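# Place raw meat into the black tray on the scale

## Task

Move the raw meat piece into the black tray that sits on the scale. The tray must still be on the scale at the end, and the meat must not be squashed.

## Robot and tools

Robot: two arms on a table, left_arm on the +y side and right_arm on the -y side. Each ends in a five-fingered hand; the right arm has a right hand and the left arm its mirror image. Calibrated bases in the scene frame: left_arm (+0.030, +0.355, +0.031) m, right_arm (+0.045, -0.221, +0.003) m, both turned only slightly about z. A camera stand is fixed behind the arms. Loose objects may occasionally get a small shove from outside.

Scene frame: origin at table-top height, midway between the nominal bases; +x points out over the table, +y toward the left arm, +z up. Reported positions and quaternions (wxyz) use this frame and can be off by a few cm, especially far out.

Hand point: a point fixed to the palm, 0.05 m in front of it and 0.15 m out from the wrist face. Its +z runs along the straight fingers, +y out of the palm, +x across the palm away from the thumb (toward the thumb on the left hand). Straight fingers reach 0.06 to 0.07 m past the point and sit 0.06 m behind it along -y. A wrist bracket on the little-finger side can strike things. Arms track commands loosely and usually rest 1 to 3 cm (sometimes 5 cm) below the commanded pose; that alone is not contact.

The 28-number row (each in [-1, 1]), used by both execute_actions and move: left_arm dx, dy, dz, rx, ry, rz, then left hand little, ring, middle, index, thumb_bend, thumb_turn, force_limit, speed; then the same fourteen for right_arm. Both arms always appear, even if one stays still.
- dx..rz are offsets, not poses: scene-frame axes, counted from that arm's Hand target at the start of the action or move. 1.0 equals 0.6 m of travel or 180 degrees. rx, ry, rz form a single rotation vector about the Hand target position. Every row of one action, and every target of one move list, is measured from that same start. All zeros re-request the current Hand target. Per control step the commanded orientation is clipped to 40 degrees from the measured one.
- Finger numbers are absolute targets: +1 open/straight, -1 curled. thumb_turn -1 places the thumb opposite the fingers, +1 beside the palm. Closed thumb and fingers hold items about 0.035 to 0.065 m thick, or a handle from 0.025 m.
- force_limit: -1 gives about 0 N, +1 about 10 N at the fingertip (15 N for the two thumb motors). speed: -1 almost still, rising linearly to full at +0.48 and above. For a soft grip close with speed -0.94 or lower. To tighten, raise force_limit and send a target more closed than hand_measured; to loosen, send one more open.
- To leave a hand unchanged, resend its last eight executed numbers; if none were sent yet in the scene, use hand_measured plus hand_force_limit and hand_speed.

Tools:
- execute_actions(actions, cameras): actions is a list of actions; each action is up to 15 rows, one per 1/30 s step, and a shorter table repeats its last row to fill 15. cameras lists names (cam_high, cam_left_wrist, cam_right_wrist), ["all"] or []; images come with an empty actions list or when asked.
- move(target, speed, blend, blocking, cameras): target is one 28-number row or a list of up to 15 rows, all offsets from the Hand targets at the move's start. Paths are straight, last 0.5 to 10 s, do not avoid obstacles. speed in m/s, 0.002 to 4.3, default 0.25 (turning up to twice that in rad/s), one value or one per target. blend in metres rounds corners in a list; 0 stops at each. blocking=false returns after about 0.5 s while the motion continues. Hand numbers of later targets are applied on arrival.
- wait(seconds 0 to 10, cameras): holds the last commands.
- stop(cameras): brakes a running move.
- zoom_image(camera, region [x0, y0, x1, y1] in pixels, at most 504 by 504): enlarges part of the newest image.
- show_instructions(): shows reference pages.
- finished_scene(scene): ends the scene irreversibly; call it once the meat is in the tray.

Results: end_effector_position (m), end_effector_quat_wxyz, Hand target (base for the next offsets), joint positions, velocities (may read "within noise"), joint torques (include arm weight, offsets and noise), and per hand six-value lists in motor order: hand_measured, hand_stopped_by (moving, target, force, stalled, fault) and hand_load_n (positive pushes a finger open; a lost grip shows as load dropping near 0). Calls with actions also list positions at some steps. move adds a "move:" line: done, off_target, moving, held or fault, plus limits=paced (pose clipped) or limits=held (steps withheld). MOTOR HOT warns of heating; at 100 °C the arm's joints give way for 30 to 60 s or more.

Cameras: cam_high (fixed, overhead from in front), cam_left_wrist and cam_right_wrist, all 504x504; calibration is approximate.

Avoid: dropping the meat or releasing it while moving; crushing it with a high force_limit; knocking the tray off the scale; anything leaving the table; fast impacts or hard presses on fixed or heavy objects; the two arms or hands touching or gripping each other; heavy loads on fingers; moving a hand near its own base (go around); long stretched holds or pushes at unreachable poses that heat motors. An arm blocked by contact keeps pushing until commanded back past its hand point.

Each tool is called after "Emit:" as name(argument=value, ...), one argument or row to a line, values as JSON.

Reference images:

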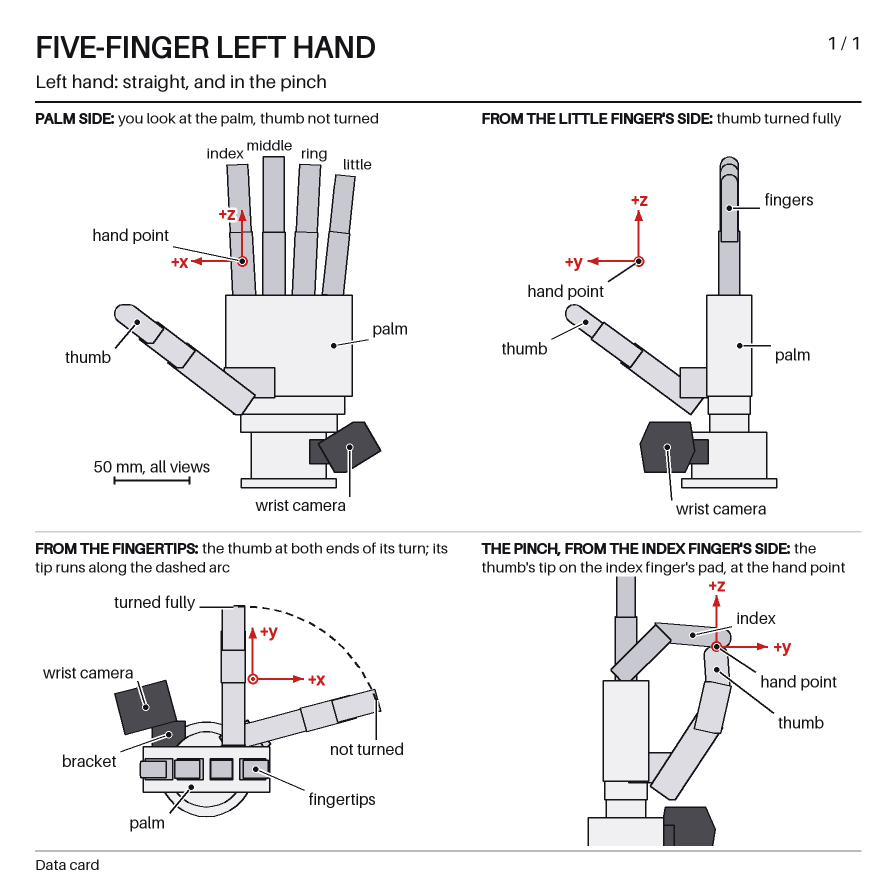

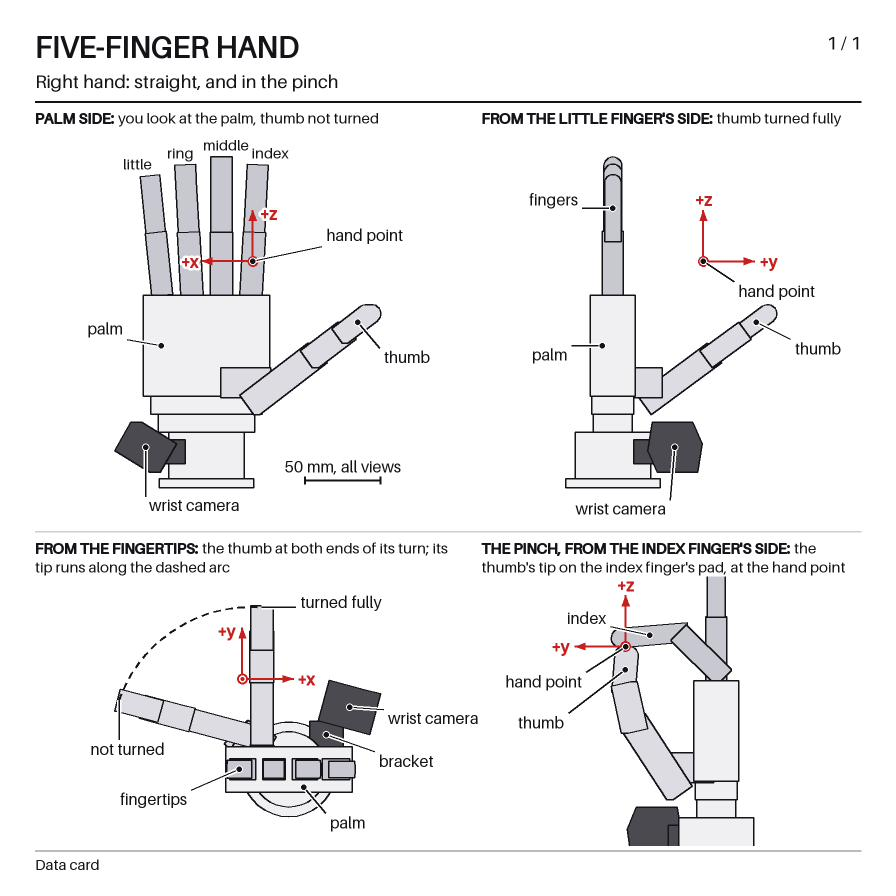

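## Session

Emit:
execute_actions(
  actions=[],
)

Emit:
zoom_image(
  camera="cam_high",
  region=[200, 100, 500, 300],
)

Scene clock: 0.00 s.
left_arm: end_effector_position=(+0.2490, +0.2806, +0.2181) hand_measured=(+1.000, +1.000, +1.000, +1.000, +1.000, +1.000) hand_load_n=(+0.0, +0.0, +0.0, +0.0, +0.0, +0.0) hand_stopped_by=(target, target, target, target, target, target) hand_force_limit=0.00 hand_speed=-0.80 end_effector_quat_wxyz=(+0.394, +0.134, +0.821, +0.391) | right_arm: end_effector_position=(+0.6304, -0.2465, +0.3073) hand_measured=(+1.000, +1.000, +1.000, +1.000, +1.000, +1.000) hand_load_n=(+0.0, +0.0, -0.5, +0.0, +0.0, +0.0) hand_stopped_by=(target, target, target, target, target, target) hand_force_limit=0.00 hand_speed=-0.80 end_effector_quat_wxyz=(+0.236, +0.139, +0.897, +0.347)
Joint positions: left_arm=[-1.192 1.261 0.67 -1.462 -1.123 0.416] | right_arm=[-0.384 1.53 1.359 -0.967 -0.776 1.71]
Joint velocities: within noise
Joint torques (N m): no reading
Heat: left arm: hottest elbow 29 °C; right arm: hottest elbow 35 °C.
Hand target: left_arm +0.2517, +0.2743, +0.2231; +0.400, +0.128, +0.823, +0.383 | right_arm +0.6358, -0.2485, +0.3150; +0.244, +0.135, +0.896, +0.345
camera_calibration:
cam_left_wrist: T_world_to_cam=[[-0.0452377, -0.519997, -0.85297, 0.341974], [-0.944646, 0.300013, -0.132797, 0.183525], [0.324956, 0.799747, -0.504785, -0.0797497], [0, 0, 0, 1]] pos_world=[0.214752, 0.186545, 0.275809]
cam_right_wrist: T_world_to_cam=[[-0.107807, 0.827851, 0.550491, 0.109247], [0.373163, -0.479536, 0.794226, -0.607808], [0.921481, 0.291046, -0.257226, -0.315514], [0, 0, 0, 1]] pos_world=[0.529329, -0.290078, 0.341439]

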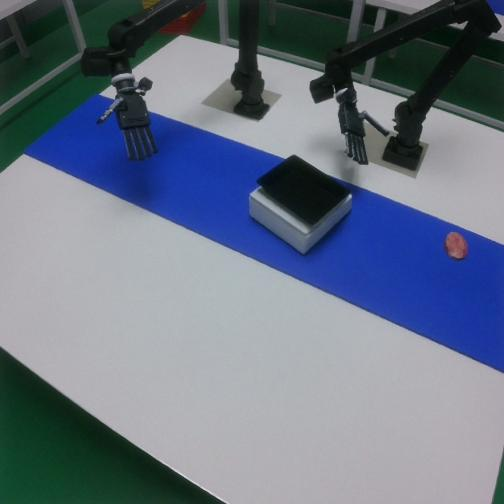

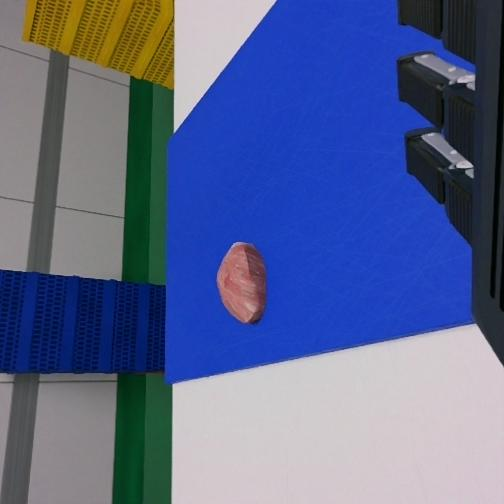

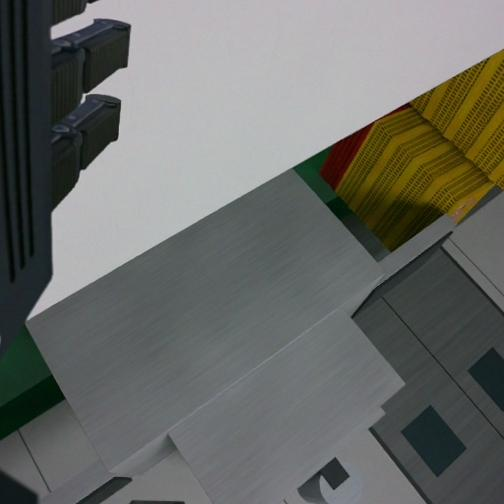

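Scaled by 1.680.

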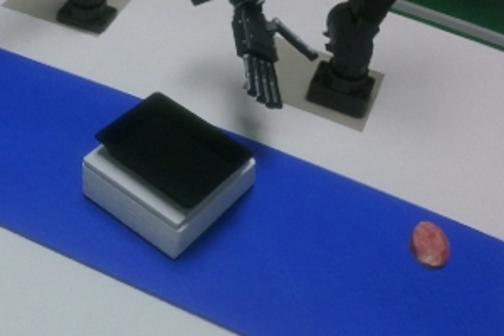

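Emit:
zoom_image(
  camera="cam_left_wrist",
  region=[190, 220, 300, 350],
)

Emit:
zoom_image(
  camera="cam_high",
  region=[430, 215, 490, 275],
)

Scaled by 3.877.

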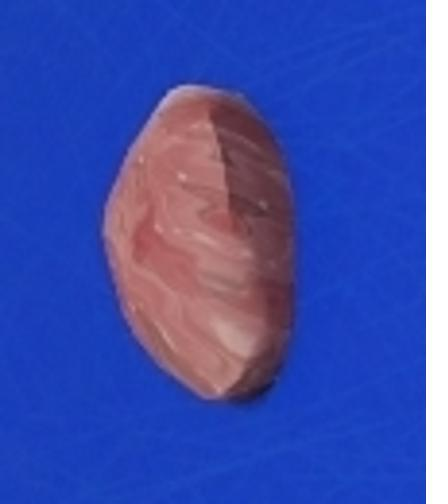

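Scaled by 8.400.

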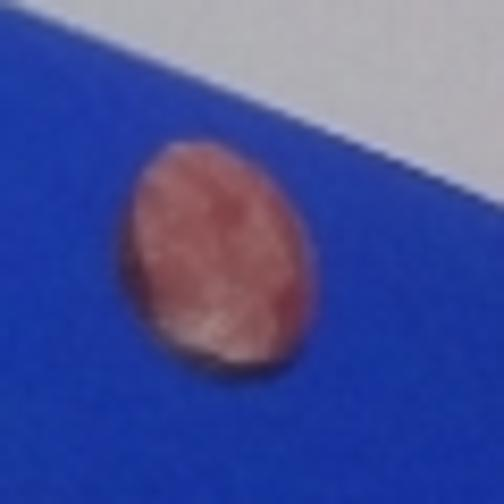

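Emit:
move(
  target=[
    [0.197,0.143,0.095,-0.2128,-0.322,0.2769,0.75,0.75,0.75,0.75,1,-1,0,0.2,0,0,0,0,0,0,1,1,1,1,1,1,0,-0.8],
    [0.069,0.416,0.01,-0.4256,-0.6441,0.5539,0.75,0.75,0.75,0.75,1,-1,0,0.2,0,0,0,0,0,0,1,1,1,1,1,1,0,-0.8],
  ],
  speed=0.45,
  blend=0.06,
  cameras=["all"],
)

Scene clock: 99.10 s.
left_arm: end_effector_position=(+0.2916, +0.5208, +0.2245) hand_measured=(+0.750, +0.750, +0.750, +0.750, +1.000, -1.000) hand_load_n=(+0.0, +0.0, +0.0, +0.0, +0.0, +0.0) hand_stopped_by=(target, target, target, target, target, target) hand_force_limit=0.00 hand_speed=0.20 end_effector_quat_wxyz=(-0.419, +0.907, -0.043, +0.011) | right_arm: end_effector_position=(+0.6304, -0.2465, +0.3073) hand_measured=(+1.000, +1.000, +1.000, +1.000, +1.000, +1.000) hand_load_n=(+0.0, +0.0, +0.0, +0.0, +0.0, +0.0) hand_stopped_by=(target, target, target, target, target, target) hand_force_limit=0.00 hand_speed=-0.80 end_effector_quat_wxyz=(+0.236, +0.139, +0.897, +0.347)
Joint positions: left_arm=[0.243 0.854 0.787 -1.132 -0.8 -1.052] | right_arm=[-0.384 1.53 1.359 -0.967 -0.776 1.71]
Joint torques (N m): left_arm=[0.91 -2.2 9.62 1.59 -0.53 0.08] | right_arm=[0.91 -14.33 9.66 0.61 -0.45 0.08]
Heat: left arm: hottest elbow 32 °C; right arm: hottest elbow 43 °C.
Hand target: left_arm +0.2933, +0.5239, +0.2292; -0.422, +0.905, -0.039, +0.019 | right_arm +0.6358, -0.2485, +0.3150; +0.244, +0.135, +0.896, +0.345
Off the commanded pose: left_arm 0.006 m, 1 deg | right_arm 0.010 m, 1 deg.
move: done
camera_calibration:
cam_left_wrist: T_world_to_cam=[[0.285549, 0.621781, 0.72928, -0.572005], [0.80363, -0.56995, 0.171276, 0.0275802], [0.52215, 0.537164, -0.662431, -0.167811], [0, 0, 0, 1]] pos_world=[0.228794, 0.461524, 0.301265]
cam_right_wrist: T_world_to_cam=[[-0.107807, 0.827851, 0.550491, 0.109247], [0.373163, -0.479536, 0.794226, -0.607808], [0.921481, 0.291046, -0.257226, -0.315514], [0, 0, 0, 1]] pos_world=[0.529329, -0.290078, 0.341439]

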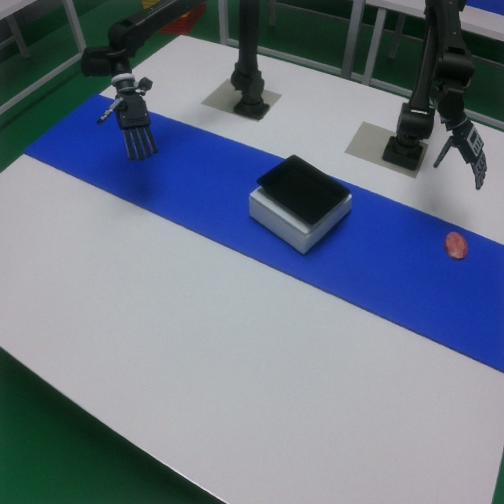

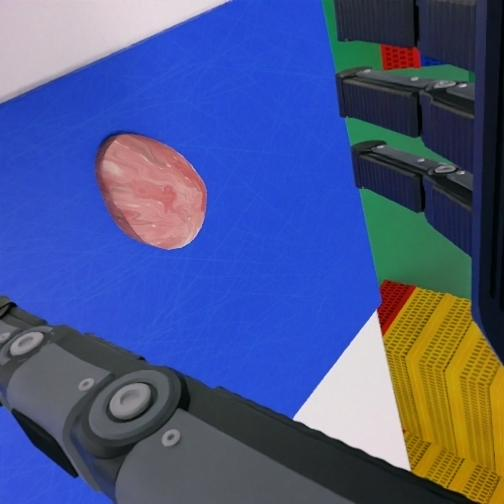

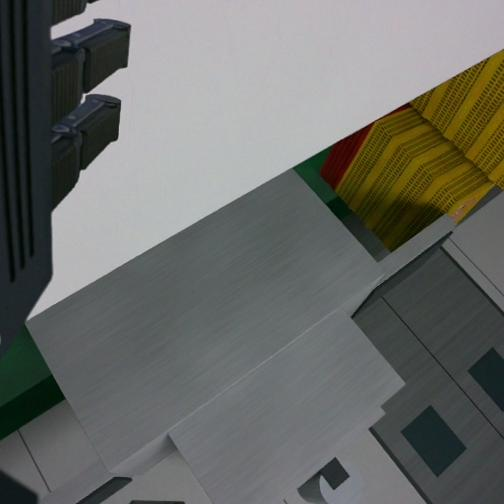

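Emit:
move(
  target=[0.1295,0.1568,-0.2437,0,0,0.0667,0.75,0.75,0.75,0.75,1,-1,-0.4,-0.9,0,0,0,0,0,0,1,1,1,1,1,1,0,-0.8],
  speed=0.15,
  cameras=["cam_high","cam_left_wrist"],
)

Emit:
zoom_image(
  camera="cam_high",
  region=[400, 180, 504, 284],
)

Scene clock: 132.67 s.
left_arm: end_effector_position=(+0.3522, +0.6038, +0.0678) hand_measured=(+0.750, +0.750, +0.750, +0.750, +1.000, -1.000) hand_load_n=(+0.0, +0.0, +0.0, +0.0, +0.0, +0.0) hand_stopped_by=(target, target, target, target, target, target) hand_force_limit=-0.40 hand_speed=-0.90 end_effector_quat_wxyz=(-0.412, +0.909, +0.034, -0.047) | right_arm: end_effector_position=(+0.6304, -0.2465, +0.3073) hand_measured=(+1.000, +1.000, +1.000, +1.000, +1.000, +1.000) hand_load_n=(+0.0, +0.0, -0.5, +0.0, +0.0, +0.0) hand_stopped_by=(target, target, target, target, target, target) hand_force_limit=0.00 hand_speed=-0.80 end_effector_quat_wxyz=(+0.236, +0.139, +0.897, +0.347)
Joint positions: left_arm=[0.402 1.383 0.727 -0.612 -0.813 -1.091] | right_arm=[-0.384 1.53 1.359 -0.967 -0.776 1.71]
Joint torques (N m): left_arm=[1.14 -5.36 10.88 1.36 -0.71 -0.19] | right_arm=[0.73 -13.8 9.7 0.65 -0.46 0.03]
Heat: left arm: hottest elbow 34 °C; right arm: hottest elbow 44 °C.
Hand target: left_arm +0.3707, +0.6180, +0.0828; -0.422, +0.905, +0.055, -0.025 | right_arm +0.6358, -0.2485, +0.3150; +0.244, +0.135, +0.896, +0.345
Off the commanded pose: left_arm 0.028 m, 4 deg | right_arm 0.010 m, 1 deg.
move: off_target (left_arm)
camera_calibration:
cam_left_wrist: T_world_to_cam=[[0.191949, 0.675018, 0.712394, -0.52472], [0.902696, -0.406267, 0.141727, -0.0787176], [0.385091, 0.615872, -0.687319, -0.345414], [0, 0, 0, 1]] pos_world=[0.304793, 0.534946, 0.147554]
Images, in order (width x height): cam_high 504x504, cam_left_wrist 504x504.

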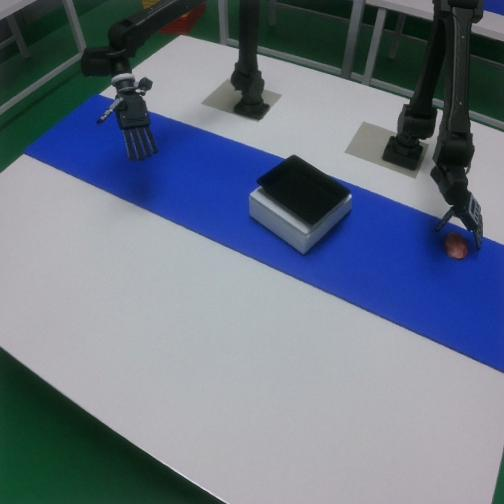

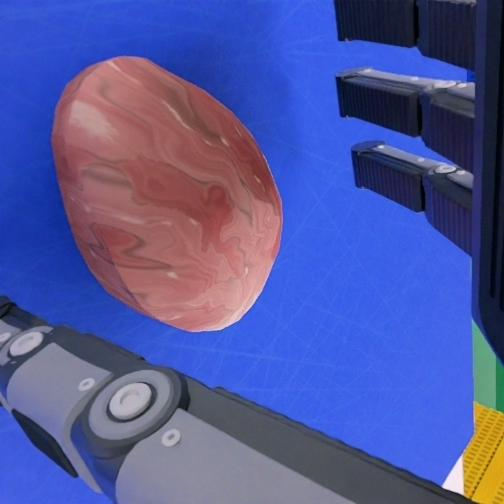

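Scaled by 4.846.

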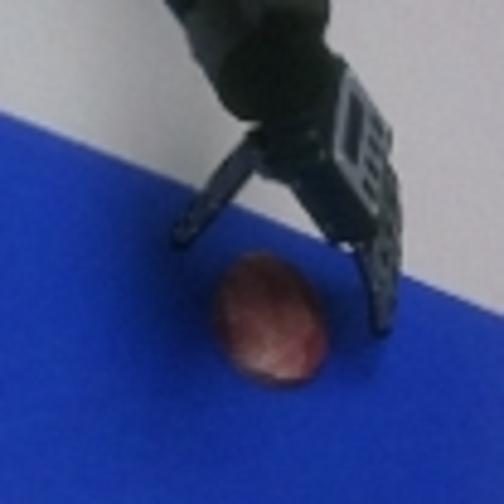

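Emit:
move(
  target=[-0.009,0.02,-0.055,0,0,0,0.75,0.75,0.75,0.75,1,-1,-0.4,-0.9,0,0,0,0,0,0,1,1,1,1,1,1,0,-0.8],
  speed=0.1,
  cameras=["cam_high","cam_left_wrist"],
)

Emit:
zoom_image(
  camera="cam_high",
  region=[400, 180, 504, 284],
)

Scene clock: 163.97 s.
left_arm: end_effector_position=(+0.3654, +0.6250, +0.0507) hand_measured=(+0.750, +0.750, +0.750, +0.750, +1.000, -1.000) hand_load_n=(+0.0, +0.0, +0.0, +0.0, +0.0, +0.0) hand_stopped_by=(target, target, target, target, target, target) hand_force_limit=-0.40 hand_speed=-0.90 end_effector_quat_wxyz=(-0.421, +0.905, +0.054, -0.026) | right_arm: end_effector_position=(+0.6304, -0.2465, +0.3073) hand_measured=(+1.000, +1.000, +1.000, +1.000, +1.000, +1.000) hand_load_n=(+0.0, +0.0, +0.0, +0.0, +0.0, +0.0) hand_stopped_by=(target, target, target, target, target, target) hand_force_limit=0.00 hand_speed=-0.80 end_effector_quat_wxyz=(+0.236, +0.139, +0.897, +0.347)
Joint positions: left_arm=[0.439 1.449 0.719 -0.463 -0.804 -1.067] | right_arm=[-0.384 1.53 1.359 -0.967 -0.776 1.71]
Joint torques (N m): left_arm=[0.62 -5.95 7.28 1.52 -0.58 0.08] | right_arm=[0.91 -13.63 9.58 0.51 -0.5 0.05]
Heat: left arm: hottest elbow 34 °C; right arm: hottest elbow 45 °C.
Hand target: left_arm +0.3654, +0.6301, +0.0499; -0.422, +0.905, +0.056, -0.025 | right_arm +0.6358, -0.2485, +0.3150; +0.244, +0.135, +0.896, +0.345
Off the commanded pose: left_arm 0.005 m, 0 deg | right_arm 0.010 m, 1 deg.
move: done
camera_calibration:
cam_left_wrist: T_world_to_cam=[[0.140677, 0.661802, 0.736361, -0.503581], [0.90139, -0.393256, 0.181233, -0.0892121], [0.409519, 0.638253, -0.651864, -0.400108], [0, 0, 0, 1]] pos_world=[0.315109, 0.553558, 0.12617]
Images, in order (width x height): cam_high 504x504, cam_left_wrist 504x504.

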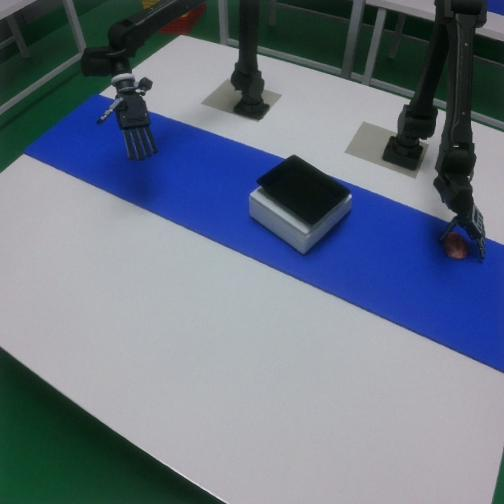

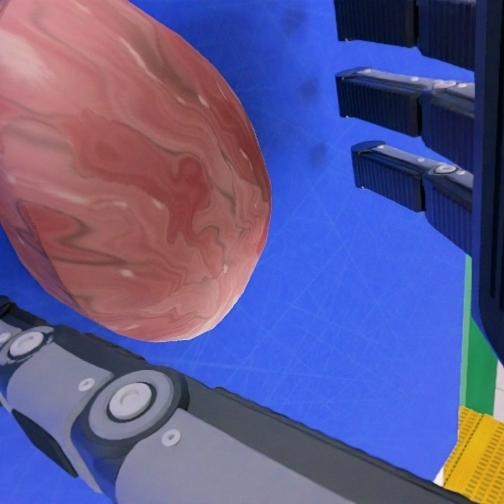

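Scaled by 4.846.

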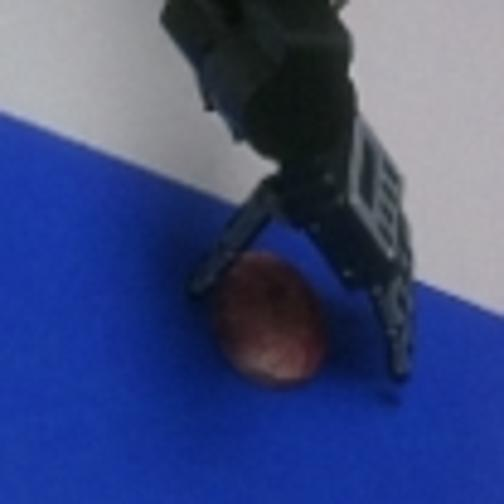

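Emit:
move(
  target=[-0.012,-0.025,-0.016,0,0,0,0.75,0.75,0.75,0.75,1,-1,-0.4,-0.9,0,0,0,0,0,0,1,1,1,1,1,1,0,-0.8],
  speed=0.08,
  cameras=["cam_high","cam_left_wrist"],
)

Emit:
zoom_image(
  camera="cam_high",
  region=[400, 180, 504, 284],
)

Scene clock: 209.17 s.
left_arm: end_effector_position=(+0.3506, +0.6158, +0.0375) hand_measured=(+0.750, +0.750, +0.750, +0.750, +1.000, -1.000) hand_load_n=(+0.0, +0.0, +0.0, +0.0, +0.0, +0.0) hand_stopped_by=(target, target, target, target, target, target) hand_force_limit=-0.40 hand_speed=-0.90 end_effector_quat_wxyz=(-0.417, +0.907, +0.051, -0.038) | right_arm: end_effector_position=(+0.6304, -0.2465, +0.3073) hand_measured=(+1.000, +1.000, +1.000, +1.000, +1.000, +1.000) hand_load_n=(+0.0, +0.0, +0.0, +0.0, -0.5, +0.0) hand_stopped_by=(target, target, target, target, target, target) hand_force_limit=0.00 hand_speed=-0.80 end_effector_quat_wxyz=(+0.236, +0.139, +0.897, +0.347)
Joint positions: left_arm=[0.433 1.449 0.681 -0.46 -0.81 -1.079] | right_arm=[-0.384 1.53 1.359 -0.967 -0.776 1.71]
Joint torques (N m): left_arm=[-0.73 -6.3 6.94 1.57 -0.69 -0.19] | right_arm=[0.56 -13.74 9.76 0.72 -0.41 0.08]
Heat: left arm: hottest elbow 33 °C; right arm: hottest elbow 45 °C.
Hand target: left_arm +0.3584, +0.6150, +0.0404; -0.422, +0.905, +0.055, -0.025 | right_arm +0.6358, -0.2485, +0.3150; +0.244, +0.135, +0.896, +0.345
Off the commanded pose: left_arm 0.008 m, 2 deg | right_arm 0.010 m, 1 deg.
move: done
camera_calibration:
cam_left_wrist: T_world_to_cam=[[0.155867, 0.669629, 0.726156, -0.495464], [0.907065, -0.388083, 0.163174, -0.0816037], [0.391075, 0.633237, -0.667885, -0.386499], [0, 0, 0, 1]] pos_world=[0.302396, 0.544854, 0.114963]
Images, in order (width x height): cam_high 504x504, cam_left_wrist 504x504.

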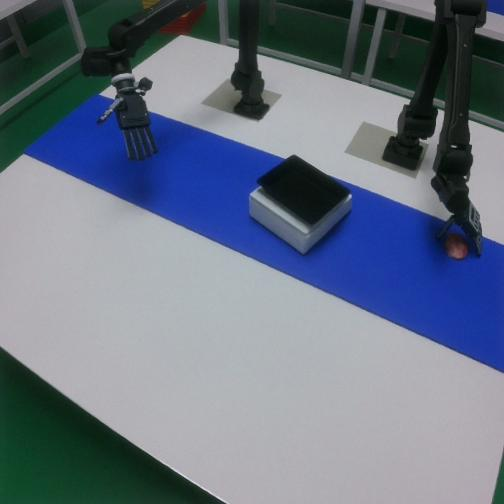

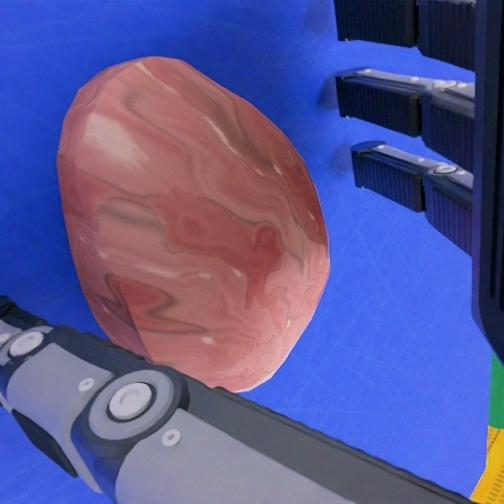

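Scaled by 4.846.

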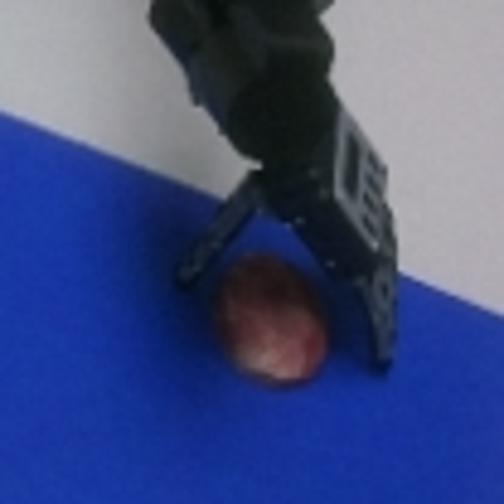

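Emit:
move(
  target=[
    [0.02,0.003,0.003,0,0,0,0.75,0.75,0.75,0.75,1,-1,-0.4,-0.9,0,0,0,0,0,0,1,1,1,1,1,1,0,-0.8],
    [0.02,0.003,0.003,0,0,0,0.4,0.0,-0.05,-0.1,1,-1,-0.4,-0.9,0,0,0,0,0,0,1,1,1,1,1,1,0,-0.8],
  ],
  speed=0.08,
  cameras=["cam_high","cam_left_wrist"],
)

Emit:
zoom_image(
  camera="cam_high",
  region=[400, 180, 504, 284],
)

Scene clock: 236.50 s.
left_arm: end_effector_position=(+0.3545, +0.6163, +0.0373) hand_measured=(+0.400, +0.000, +0.640, +0.490, +1.000, -1.000) hand_load_n=(+0.0, +0.5, +1.0, +0.5, +0.5, +0.0) hand_stopped_by=(target, target, force, force, target, target) hand_force_limit=-0.40 hand_speed=-0.90 end_effector_quat_wxyz=(-0.423, +0.904, +0.055, -0.038) | right_arm: end_effector_position=(+0.6304, -0.2465, +0.3073) hand_measured=(+1.000, +1.000, +1.000, +1.000, +1.000, +1.000) hand_load_n=(+0.0, +0.0, +0.0, +0.0, +0.0, +0.0) hand_stopped_by=(target, target, target, target, target, target) hand_force_limit=0.00 hand_speed=-0.80 end_effector_quat_wxyz=(+0.236, +0.139, +0.897, +0.347)
Joint positions: left_arm=[0.422 1.461 0.688 -0.46 -0.827 -1.099] | right_arm=[-0.384 1.53 1.359 -0.967 -0.776 1.71]
Joint torques (N m): left_arm=[-0.62 -5.66 9.22 0.57 -0.21 -0.16] | right_arm=[1.08 -13.8 9.68 0.65 -0.48 0.13]
Heat: left arm: hottest elbow 32 °C; right arm: hottest elbow 46 °C.
Hand target: left_arm +0.3703, +0.6168, +0.0421; -0.422, +0.905, +0.056, -0.025 | right_arm +0.6358, -0.2485, +0.3150; +0.244, +0.135, +0.896, +0.345
Off the commanded pose: left_arm 0.017 m, 1 deg | right_arm 0.010 m, 1 deg.
move: off_target (left_arm); target 2's new numbers were sent with left_arm's hand 0.020 m and 2 deg from that target
camera_calibration:
cam_left_wrist: T_world_to_cam=[[0.149078, 0.659737, 0.736561, -0.488163], [0.909501, -0.383805, 0.159694, -0.0882471], [0.388052, 0.646096, -0.657248, -0.395718], [0, 0, 0, 1]] pos_world=[0.306594, 0.543861, 0.11357]
Images, in order (width x height): cam_high 504x504, cam_left_wrist 504x504.

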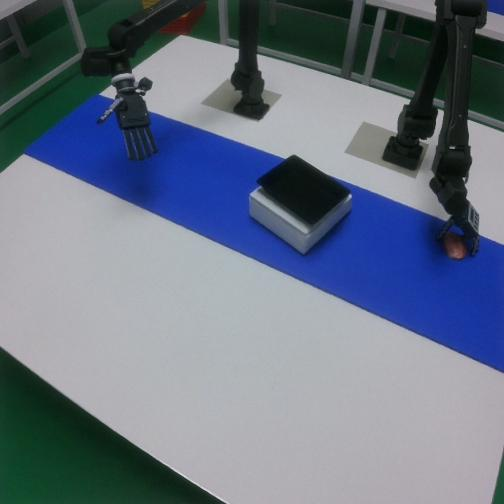

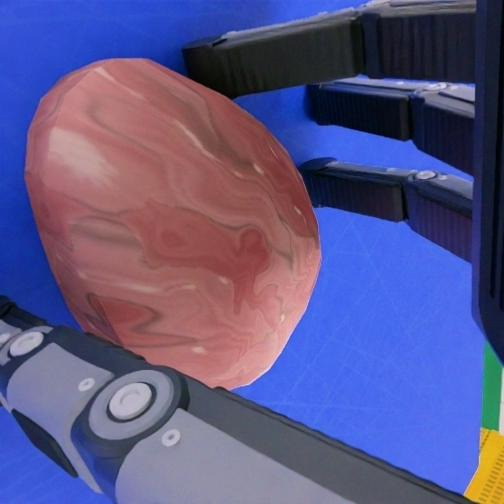

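Scaled by 4.846.

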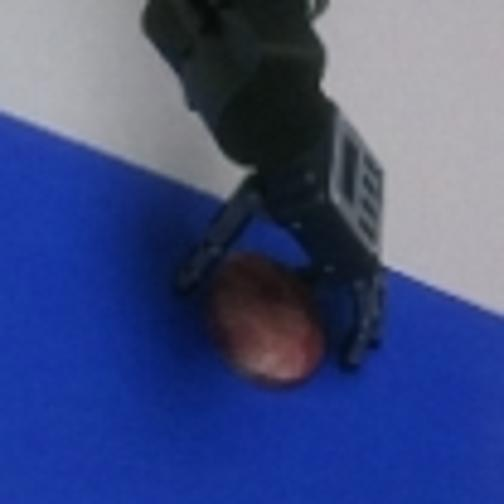

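Emit:
move(
  target=[
    [0,0,0.065,0,0,0,0.75,0.75,0.75,0.75,1,-1,-0.4,0,0,0,0,0,0,0,1,1,1,1,1,1,0,-0.8],
    [-0.007,0.004,0.0065,0,0,0,0.75,0.75,0.75,0.75,1,-1,-0.4,-0.9,0,0,0,0,0,0,1,1,1,1,1,1,0,-0.8],
  ],
  speed=0.1,
  cameras=["cam_high","cam_left_wrist"],
)

Emit:
zoom_image(
  camera="cam_high",
  region=[400, 180, 504, 284],
)

Scene clock: 252.97 s.
left_arm: end_effector_position=(+0.3642, +0.6162, +0.0464) hand_measured=(+0.750, +0.750, +0.750, +0.750, +1.000, -1.000) hand_load_n=(+0.0, +0.0, +0.0, +0.0, +0.0, +0.0) hand_stopped_by=(target, target, target, target, target, target) hand_force_limit=-0.40 hand_speed=-0.90 end_effector_quat_wxyz=(-0.420, +0.905, +0.054, -0.028) | right_arm: end_effector_position=(+0.6304, -0.2465, +0.3073) hand_measured=(+1.000, +1.000, +1.000, +1.000, +1.000, +1.000) hand_load_n=(+0.0, +0.0, +0.0, +0.0, +0.0, +0.0) hand_stopped_by=(target, target, target, target, target, target) hand_force_limit=0.00 hand_speed=-0.80 end_effector_quat_wxyz=(+0.236, +0.139, +0.897, +0.347)
Joint positions: left_arm=[0.417 1.451 0.71 -0.479 -0.814 -1.099] | right_arm=[-0.384 1.53 1.359 -0.967 -0.776 1.71]
Joint torques (N m): left_arm=[-0.09 -5.83 7.15 1.42 -0.58 0.05] | right_arm=[0.21 -13.63 9.77 0.47 -0.48 0.06]
Heat: left arm: hottest elbow 32 °C; right arm: hottest elbow 46 °C.
Hand target: left_arm +0.3660, +0.6192, +0.0459; -0.422, +0.905, +0.056, -0.025 | right_arm +0.6358, -0.2485, +0.3150; +0.244, +0.135, +0.896, +0.345
Off the commanded pose: left_arm 0.004 m, 0 deg | right_arm 0.010 m, 1 deg.
move: done
camera_calibration:
cam_left_wrist: T_world_to_cam=[[0.142224, 0.662601, 0.735345, -0.495363], [0.903041, -0.391065, 0.177721, -0.0925853], [0.405326, 0.63877, -0.653975, -0.395348], [0, 0, 0, 1]] pos_world=[0.314306, 0.544558, 0.122169]
Images, in order (width x height): cam_high 504x504, cam_left_wrist 504x504.

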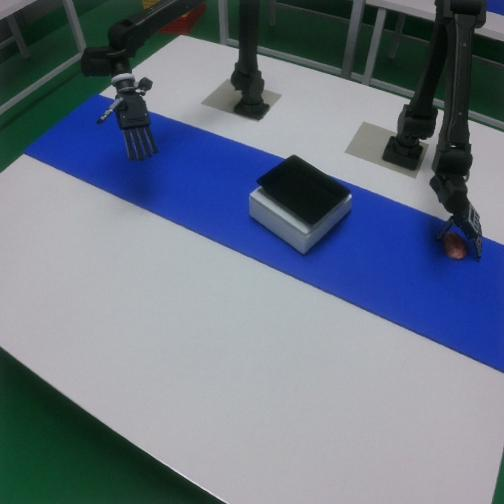

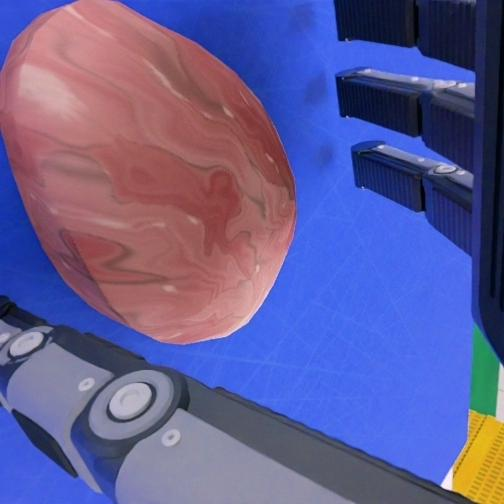

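Scaled by 4.846.

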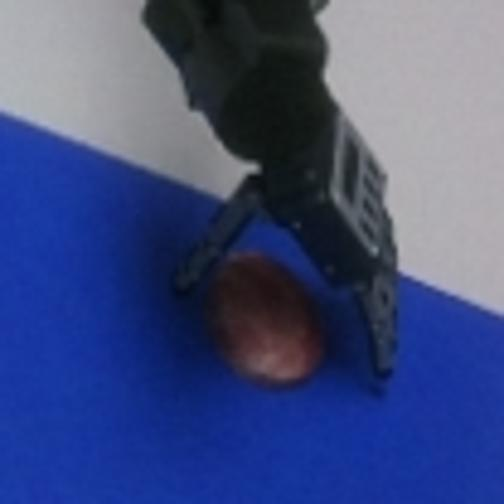

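Emit:
move(
  target=[0,0,0,0,0,0,0.4,0.1,-0.05,-0.1,1,-1,-0.4,-0.9,0,0,0,0,0,0,1,1,1,1,1,1,0,-0.8],
  speed=0.08,
  cameras=["cam_high","cam_left_wrist"],
)

Emit:
zoom_image(
  camera="cam_high",
  region=[400, 180, 504, 284],
)

Scene clock: 263.70 s.
left_arm: end_effector_position=(+0.3646, +0.6163, +0.0465) hand_measured=(+0.400, +0.100, -0.050, -0.068, +1.000, -1.000) hand_load_n=(+0.0, +0.0, +2.5, +3.0, +1.0, -0.5) hand_stopped_by=(target, target, target, force, target, target) hand_force_limit=-0.40 hand_speed=-0.90 end_effector_quat_wxyz=(-0.421, +0.905, +0.055, -0.027) | right_arm: end_effector_position=(+0.6304, -0.2465, +0.3073) hand_measured=(+1.000, +1.000, +1.000, +1.000, +1.000, +1.000) hand_load_n=(+0.0, +0.0, +0.5, +0.0, -0.5, +0.0) hand_stopped_by=(target, target, target, target, target, target) hand_force_limit=0.00 hand_speed=-0.80 end_effector_quat_wxyz=(+0.236, +0.139, +0.897, +0.347)
Joint positions: left_arm=[0.417 1.451 0.71 -0.477 -0.814 -1.099] | right_arm=[-0.384 1.53 1.359 -0.967 -0.776 1.71]
Joint torques (N m): left_arm=[0.91 -6.18 7.12 1.57 -0.54 0.03] | right_arm=[0.38 -14.27 9.51 0.75 -0.43 0.15]
Heat: left arm: hottest elbow 32 °C; right arm: hottest elbow 46 °C.
Hand target: left_arm +0.3660, +0.6192, +0.0459; -0.422, +0.905, +0.056, -0.025 | right_arm +0.6358, -0.2485, +0.3150; +0.244, +0.135, +0.896, +0.345
Off the commanded pose: left_arm 0.003 m, 0 deg | right_arm 0.010 m, 1 deg.
move: done
camera_calibration:
cam_left_wrist: T_world_to_cam=[[0.140911, 0.662202, 0.735957, -0.494917], [0.902662, -0.391258, 0.179218, -0.0927766], [0.406627, 0.639066, -0.652877, -0.396238], [0, 0, 0, 1]] pos_world=[0.314607, 0.544658, 0.122169]
Images, in order (width x height): cam_high 504x504, cam_left_wrist 504x504.

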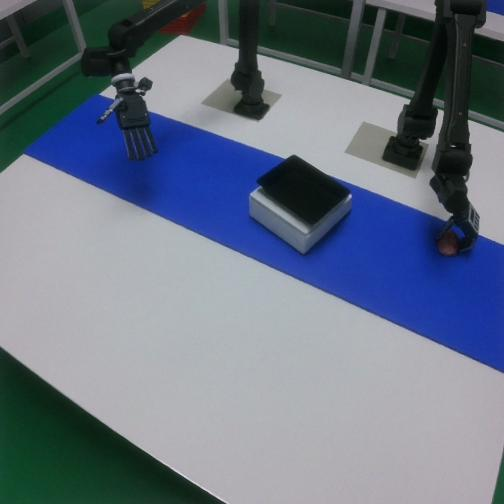

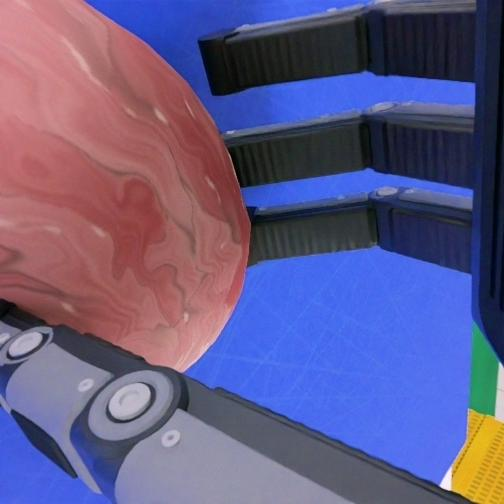

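Scaled by 4.846.

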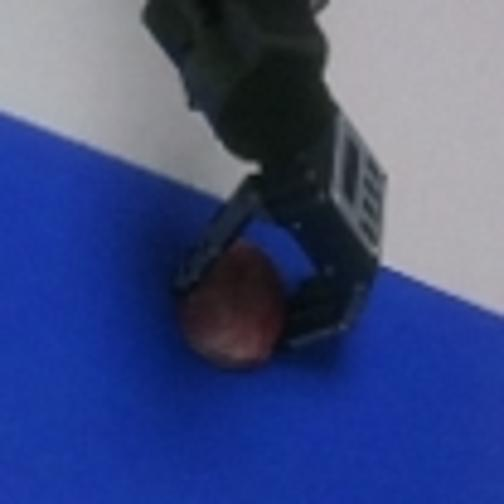

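Emit:
move(
  target=[0.01,0.008,0.15,0,0,0,0.4,0.05,-0.12,-0.13,1,-1,-0.35,-0.9,0,0,0,0,0,0,1,1,1,1,1,1,0,-0.8],
  speed=0.08,
  cameras=["cam_high","cam_left_wrist"],
)

Emit:
zoom_image(
  camera="cam_high",
  region=[400, 150, 504, 254],
)

Scene clock: 276.70 s.
left_arm: end_effector_position=(+0.3526, +0.6101, +0.1057) hand_measured=(+0.400, +0.050, -0.084, -0.086, +1.000, -1.000) hand_load_n=(+0.0, +0.0, +4.0, +2.5, +1.0, +0.5) hand_stopped_by=(target, target, force, force, target, target) hand_force_limit=-0.35 hand_speed=-0.90 end_effector_quat_wxyz=(-0.411, +0.910, +0.042, -0.049) | right_arm: end_effector_position=(+0.6304, -0.2465, +0.3073) hand_measured=(+1.000, +1.000, +1.000, +1.000, +1.000, +1.000) hand_load_n=(-0.5, +0.0, +0.0, +0.0, +0.0, +0.0) hand_stopped_by=(target, target, target, target, target, target) hand_force_limit=0.00 hand_speed=-0.80 end_effector_quat_wxyz=(+0.236, +0.139, +0.897, +0.347)
Joint positions: left_arm=[0.417 1.326 0.793 -0.736 -0.811 -1.094] | right_arm=[-0.384 1.53 1.359 -0.967 -0.776 1.71]
Joint torques (N m): left_arm=[0.62 -6.95 13.11 0.25 -0.63 0.04] | right_arm=[0.5 -13.86 9.59 0.84 -0.51 0.11]
Heat: left arm: hottest elbow 32 °C; right arm: hottest elbow 46 °C.
Hand target: left_arm +0.3720, +0.6240, +0.1359; -0.422, +0.905, +0.055, -0.025 | right_arm +0.6358, -0.2485, +0.3150; +0.244, +0.135, +0.896, +0.345
Off the commanded pose: left_arm 0.039 m, 3 deg | right_arm 0.010 m, 1 deg.
move: off_target (left_arm)
camera_calibration:
cam_left_wrist: T_world_to_cam=[[0.179117, 0.67943, 0.711543, -0.554065], [0.90881, -0.391265, 0.144832, -0.0936284], [0.376805, 0.620715, -0.687554, -0.323389], [0, 0, 0, 1]] pos_world=[0.306187, 0.540547, 0.185453]
Images, in order (width x height): cam_high 504x504, cam_left_wrist 504x504.

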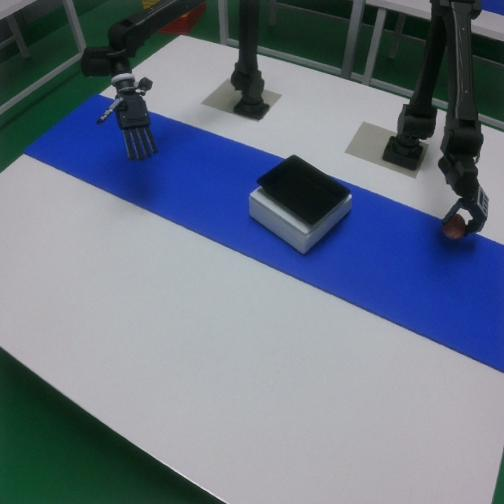

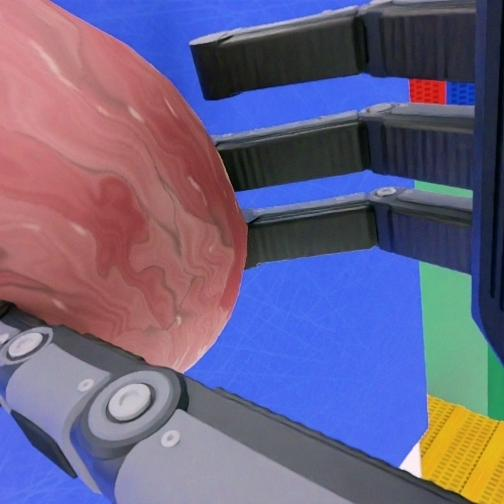

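Scaled by 4.846.

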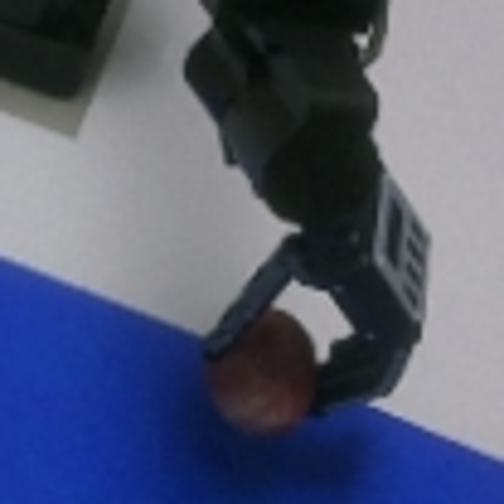

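Emit:
move(
  target=[
    [0.0,0.0,0.15,0,0,0,0.1,0.05,-0.12,-0.13,1,-1,-0.35,-0.9,0,0,0,0,0,0,1,1,1,1,1,1,0,-0.8],
    [0.2483,-0.83,0.1985,0,0,-0.389,0.1,0.05,-0.12,-0.13,1,-1,-0.35,-0.9,0,0,0,0,0,0,1,1,1,1,1,1,0,-0.8],
  ],
  speed=[0.12,0.27],
  blend=0.05,
  cameras=["cam_high","cam_left_wrist"],
)

Emit:
zoom_image(
  camera="cam_high",
  region=[230, 110, 370, 250],
)

Scene clock: 329.77 s.
left_arm: end_effector_position=(+0.4981, +0.1421, +0.2209) hand_measured=(+0.100, +0.050, -0.084, -0.086, +1.000, -1.000) hand_load_n=(+0.0, +0.0, +3.5, +2.5, +1.0, +0.5) hand_stopped_by=(target, target, force, force, target, target) hand_force_limit=-0.35 hand_speed=-0.90 end_effector_quat_wxyz=(-0.360, +0.775, -0.485, +0.184) | right_arm: end_effector_position=(+0.6304, -0.2465, +0.3073) hand_measured=(+1.000, +1.000, +1.000, +1.000, +1.000, +1.000) hand_load_n=(+0.0, +0.0, +0.0, +0.0, +0.0, +0.0) hand_stopped_by=(target, target, target, target, target, target) hand_force_limit=0.00 hand_speed=-0.80 end_effector_quat_wxyz=(+0.236, +0.139, +0.897, +0.347)
Joint positions: left_arm=[-0.605 1.43 1.216 -0.912 -0.729 -0.862] | right_arm=[-0.384 1.53 1.359 -0.967 -0.776 1.71]
Joint torques (N m): left_arm=[0.38 -7.65 15.19 1.76 -0.57 0.1] | right_arm=[0.79 -14.45 9.73 0.7 -0.45 0.07]
Heat: left arm: hottest elbow 39 °C; right arm: hottest elbow 46 °C.
Hand target: left_arm +0.5210, +0.1261, +0.2551; -0.360, +0.773, -0.474, +0.221 | right_arm +0.6358, -0.2485, +0.3150; +0.244, +0.135, +0.896, +0.345
Off the commanded pose: left_arm 0.044 m, 5 deg | right_arm 0.010 m, 1 deg.
move: off_target (left_arm); blend cut to 0.0449 m at target 1
camera_calibration:
cam_left_wrist: T_world_to_cam=[[0.71499, 0.0747954, 0.695123, -0.521509], [-0.0382909, -0.988579, 0.145757, 0.130866], [0.698086, -0.130831, -0.70396, -0.0580924], [0, 0, 0, 1]] pos_world=[0.418438, 0.160778, 0.302543]
Images, in order (width x height): cam_high 504x504, cam_left_wrist 504x504.

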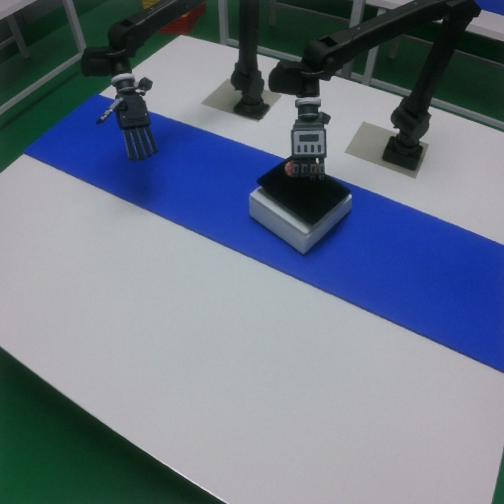

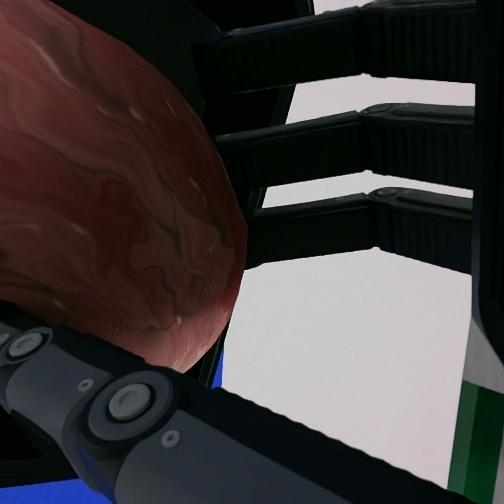

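Scaled by 3.600.

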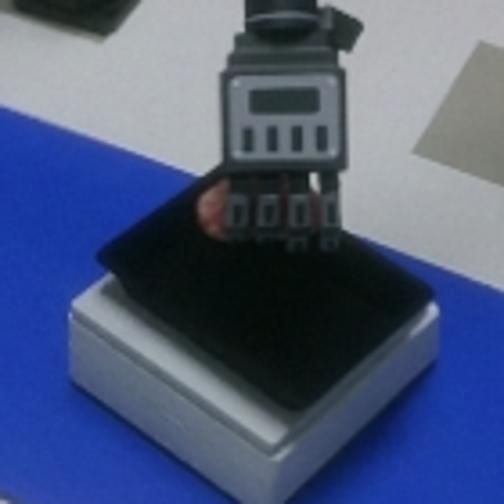

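Emit:
move(
  target=[0.002,0.042,-0.118,0,0,0,0.1,0.05,-0.12,-0.13,1,-1,-0.35,-0.9,0,0,0,0,0,0,1,1,1,1,1,1,0,-0.8],
  speed=0.08,
  cameras=["cam_high","cam_left_wrist"],
)

Emit:
zoom_image(
  camera="cam_high",
  region=[230, 110, 370, 250],
)

Scene clock: 364.10 s.
left_arm: end_effector_position=(+0.5135, +0.1499, +0.1771) hand_measured=(+0.100, +0.050, -0.084, -0.086, +1.000, -1.000) hand_load_n=(+0.0, +0.0, +4.0, +2.5, +1.0, +0.5) hand_stopped_by=(target, target, force, force, target, target) hand_force_limit=-0.35 hand_speed=-0.90 end_effector_quat_wxyz=(-0.358, +0.773, -0.479, +0.211) | right_arm: end_effector_position=(+0.6304, -0.2465, +0.3073) hand_measured=(+1.000, +1.000, +1.000, +1.000, +1.000, +1.000) hand_load_n=(+0.0, +0.0, +0.0, +0.0, +0.0, +0.0) hand_stopped_by=(target, target, target, target, target, target) hand_force_limit=0.00 hand_speed=-0.80 end_effector_quat_wxyz=(+0.236, +0.139, +0.897, +0.347)
Joint positions: left_arm=[-0.568 1.448 1.096 -0.682 -0.703 -0.805] | right_arm=[-0.384 1.53 1.359 -0.967 -0.776 1.71]
Joint torques (N m): left_arm=[0.56 -8.53 9.81 2.14 -0.53 0.09] | right_arm=[0.85 -13.63 9.55 0.57 -0.45 0.09]
Heat: left arm: hottest elbow 38 °C; right arm: hottest elbow 46 °C.
Hand target: left_arm +0.5222, +0.1514, +0.1841; -0.360, +0.773, -0.474, +0.221 | right_arm +0.6358, -0.2485, +0.3150; +0.244, +0.135, +0.896, +0.345
Off the commanded pose: left_arm 0.011 m, 1 deg | right_arm 0.010 m, 1 deg.
move: off_target (left_arm)
camera_calibration:
cam_left_wrist: T_world_to_cam=[[0.68435, 0.0879671, 0.723828, -0.493983], [-0.0583094, -0.982914, 0.174583, 0.149897], [0.726819, -0.161682, -0.667528, -0.115244], [0, 0, 0, 1]] pos_world=[0.430559, 0.172158, 0.254461]
Images, in order (width x height): cam_high 504x504, cam_left_wrist 504x504.

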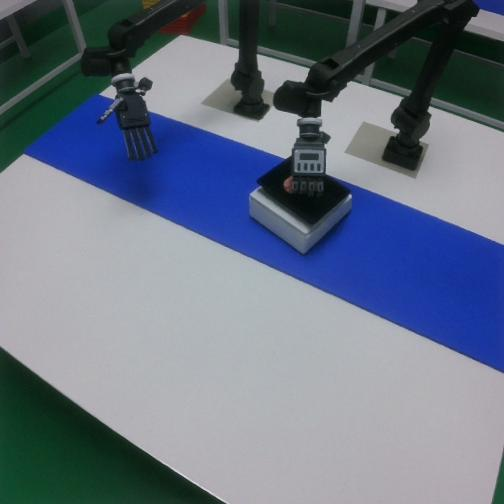

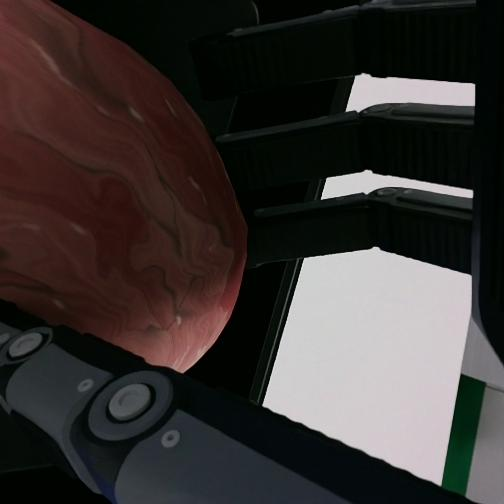

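Scaled by 3.600.

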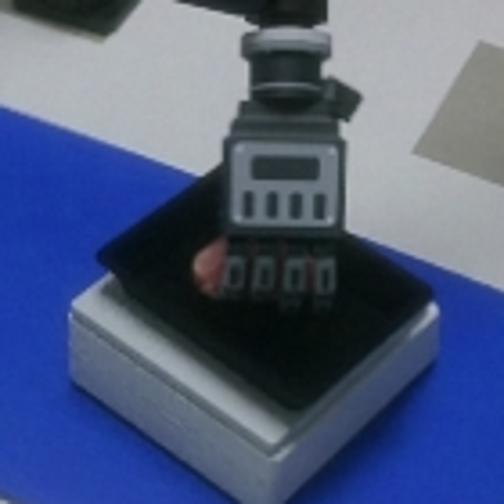

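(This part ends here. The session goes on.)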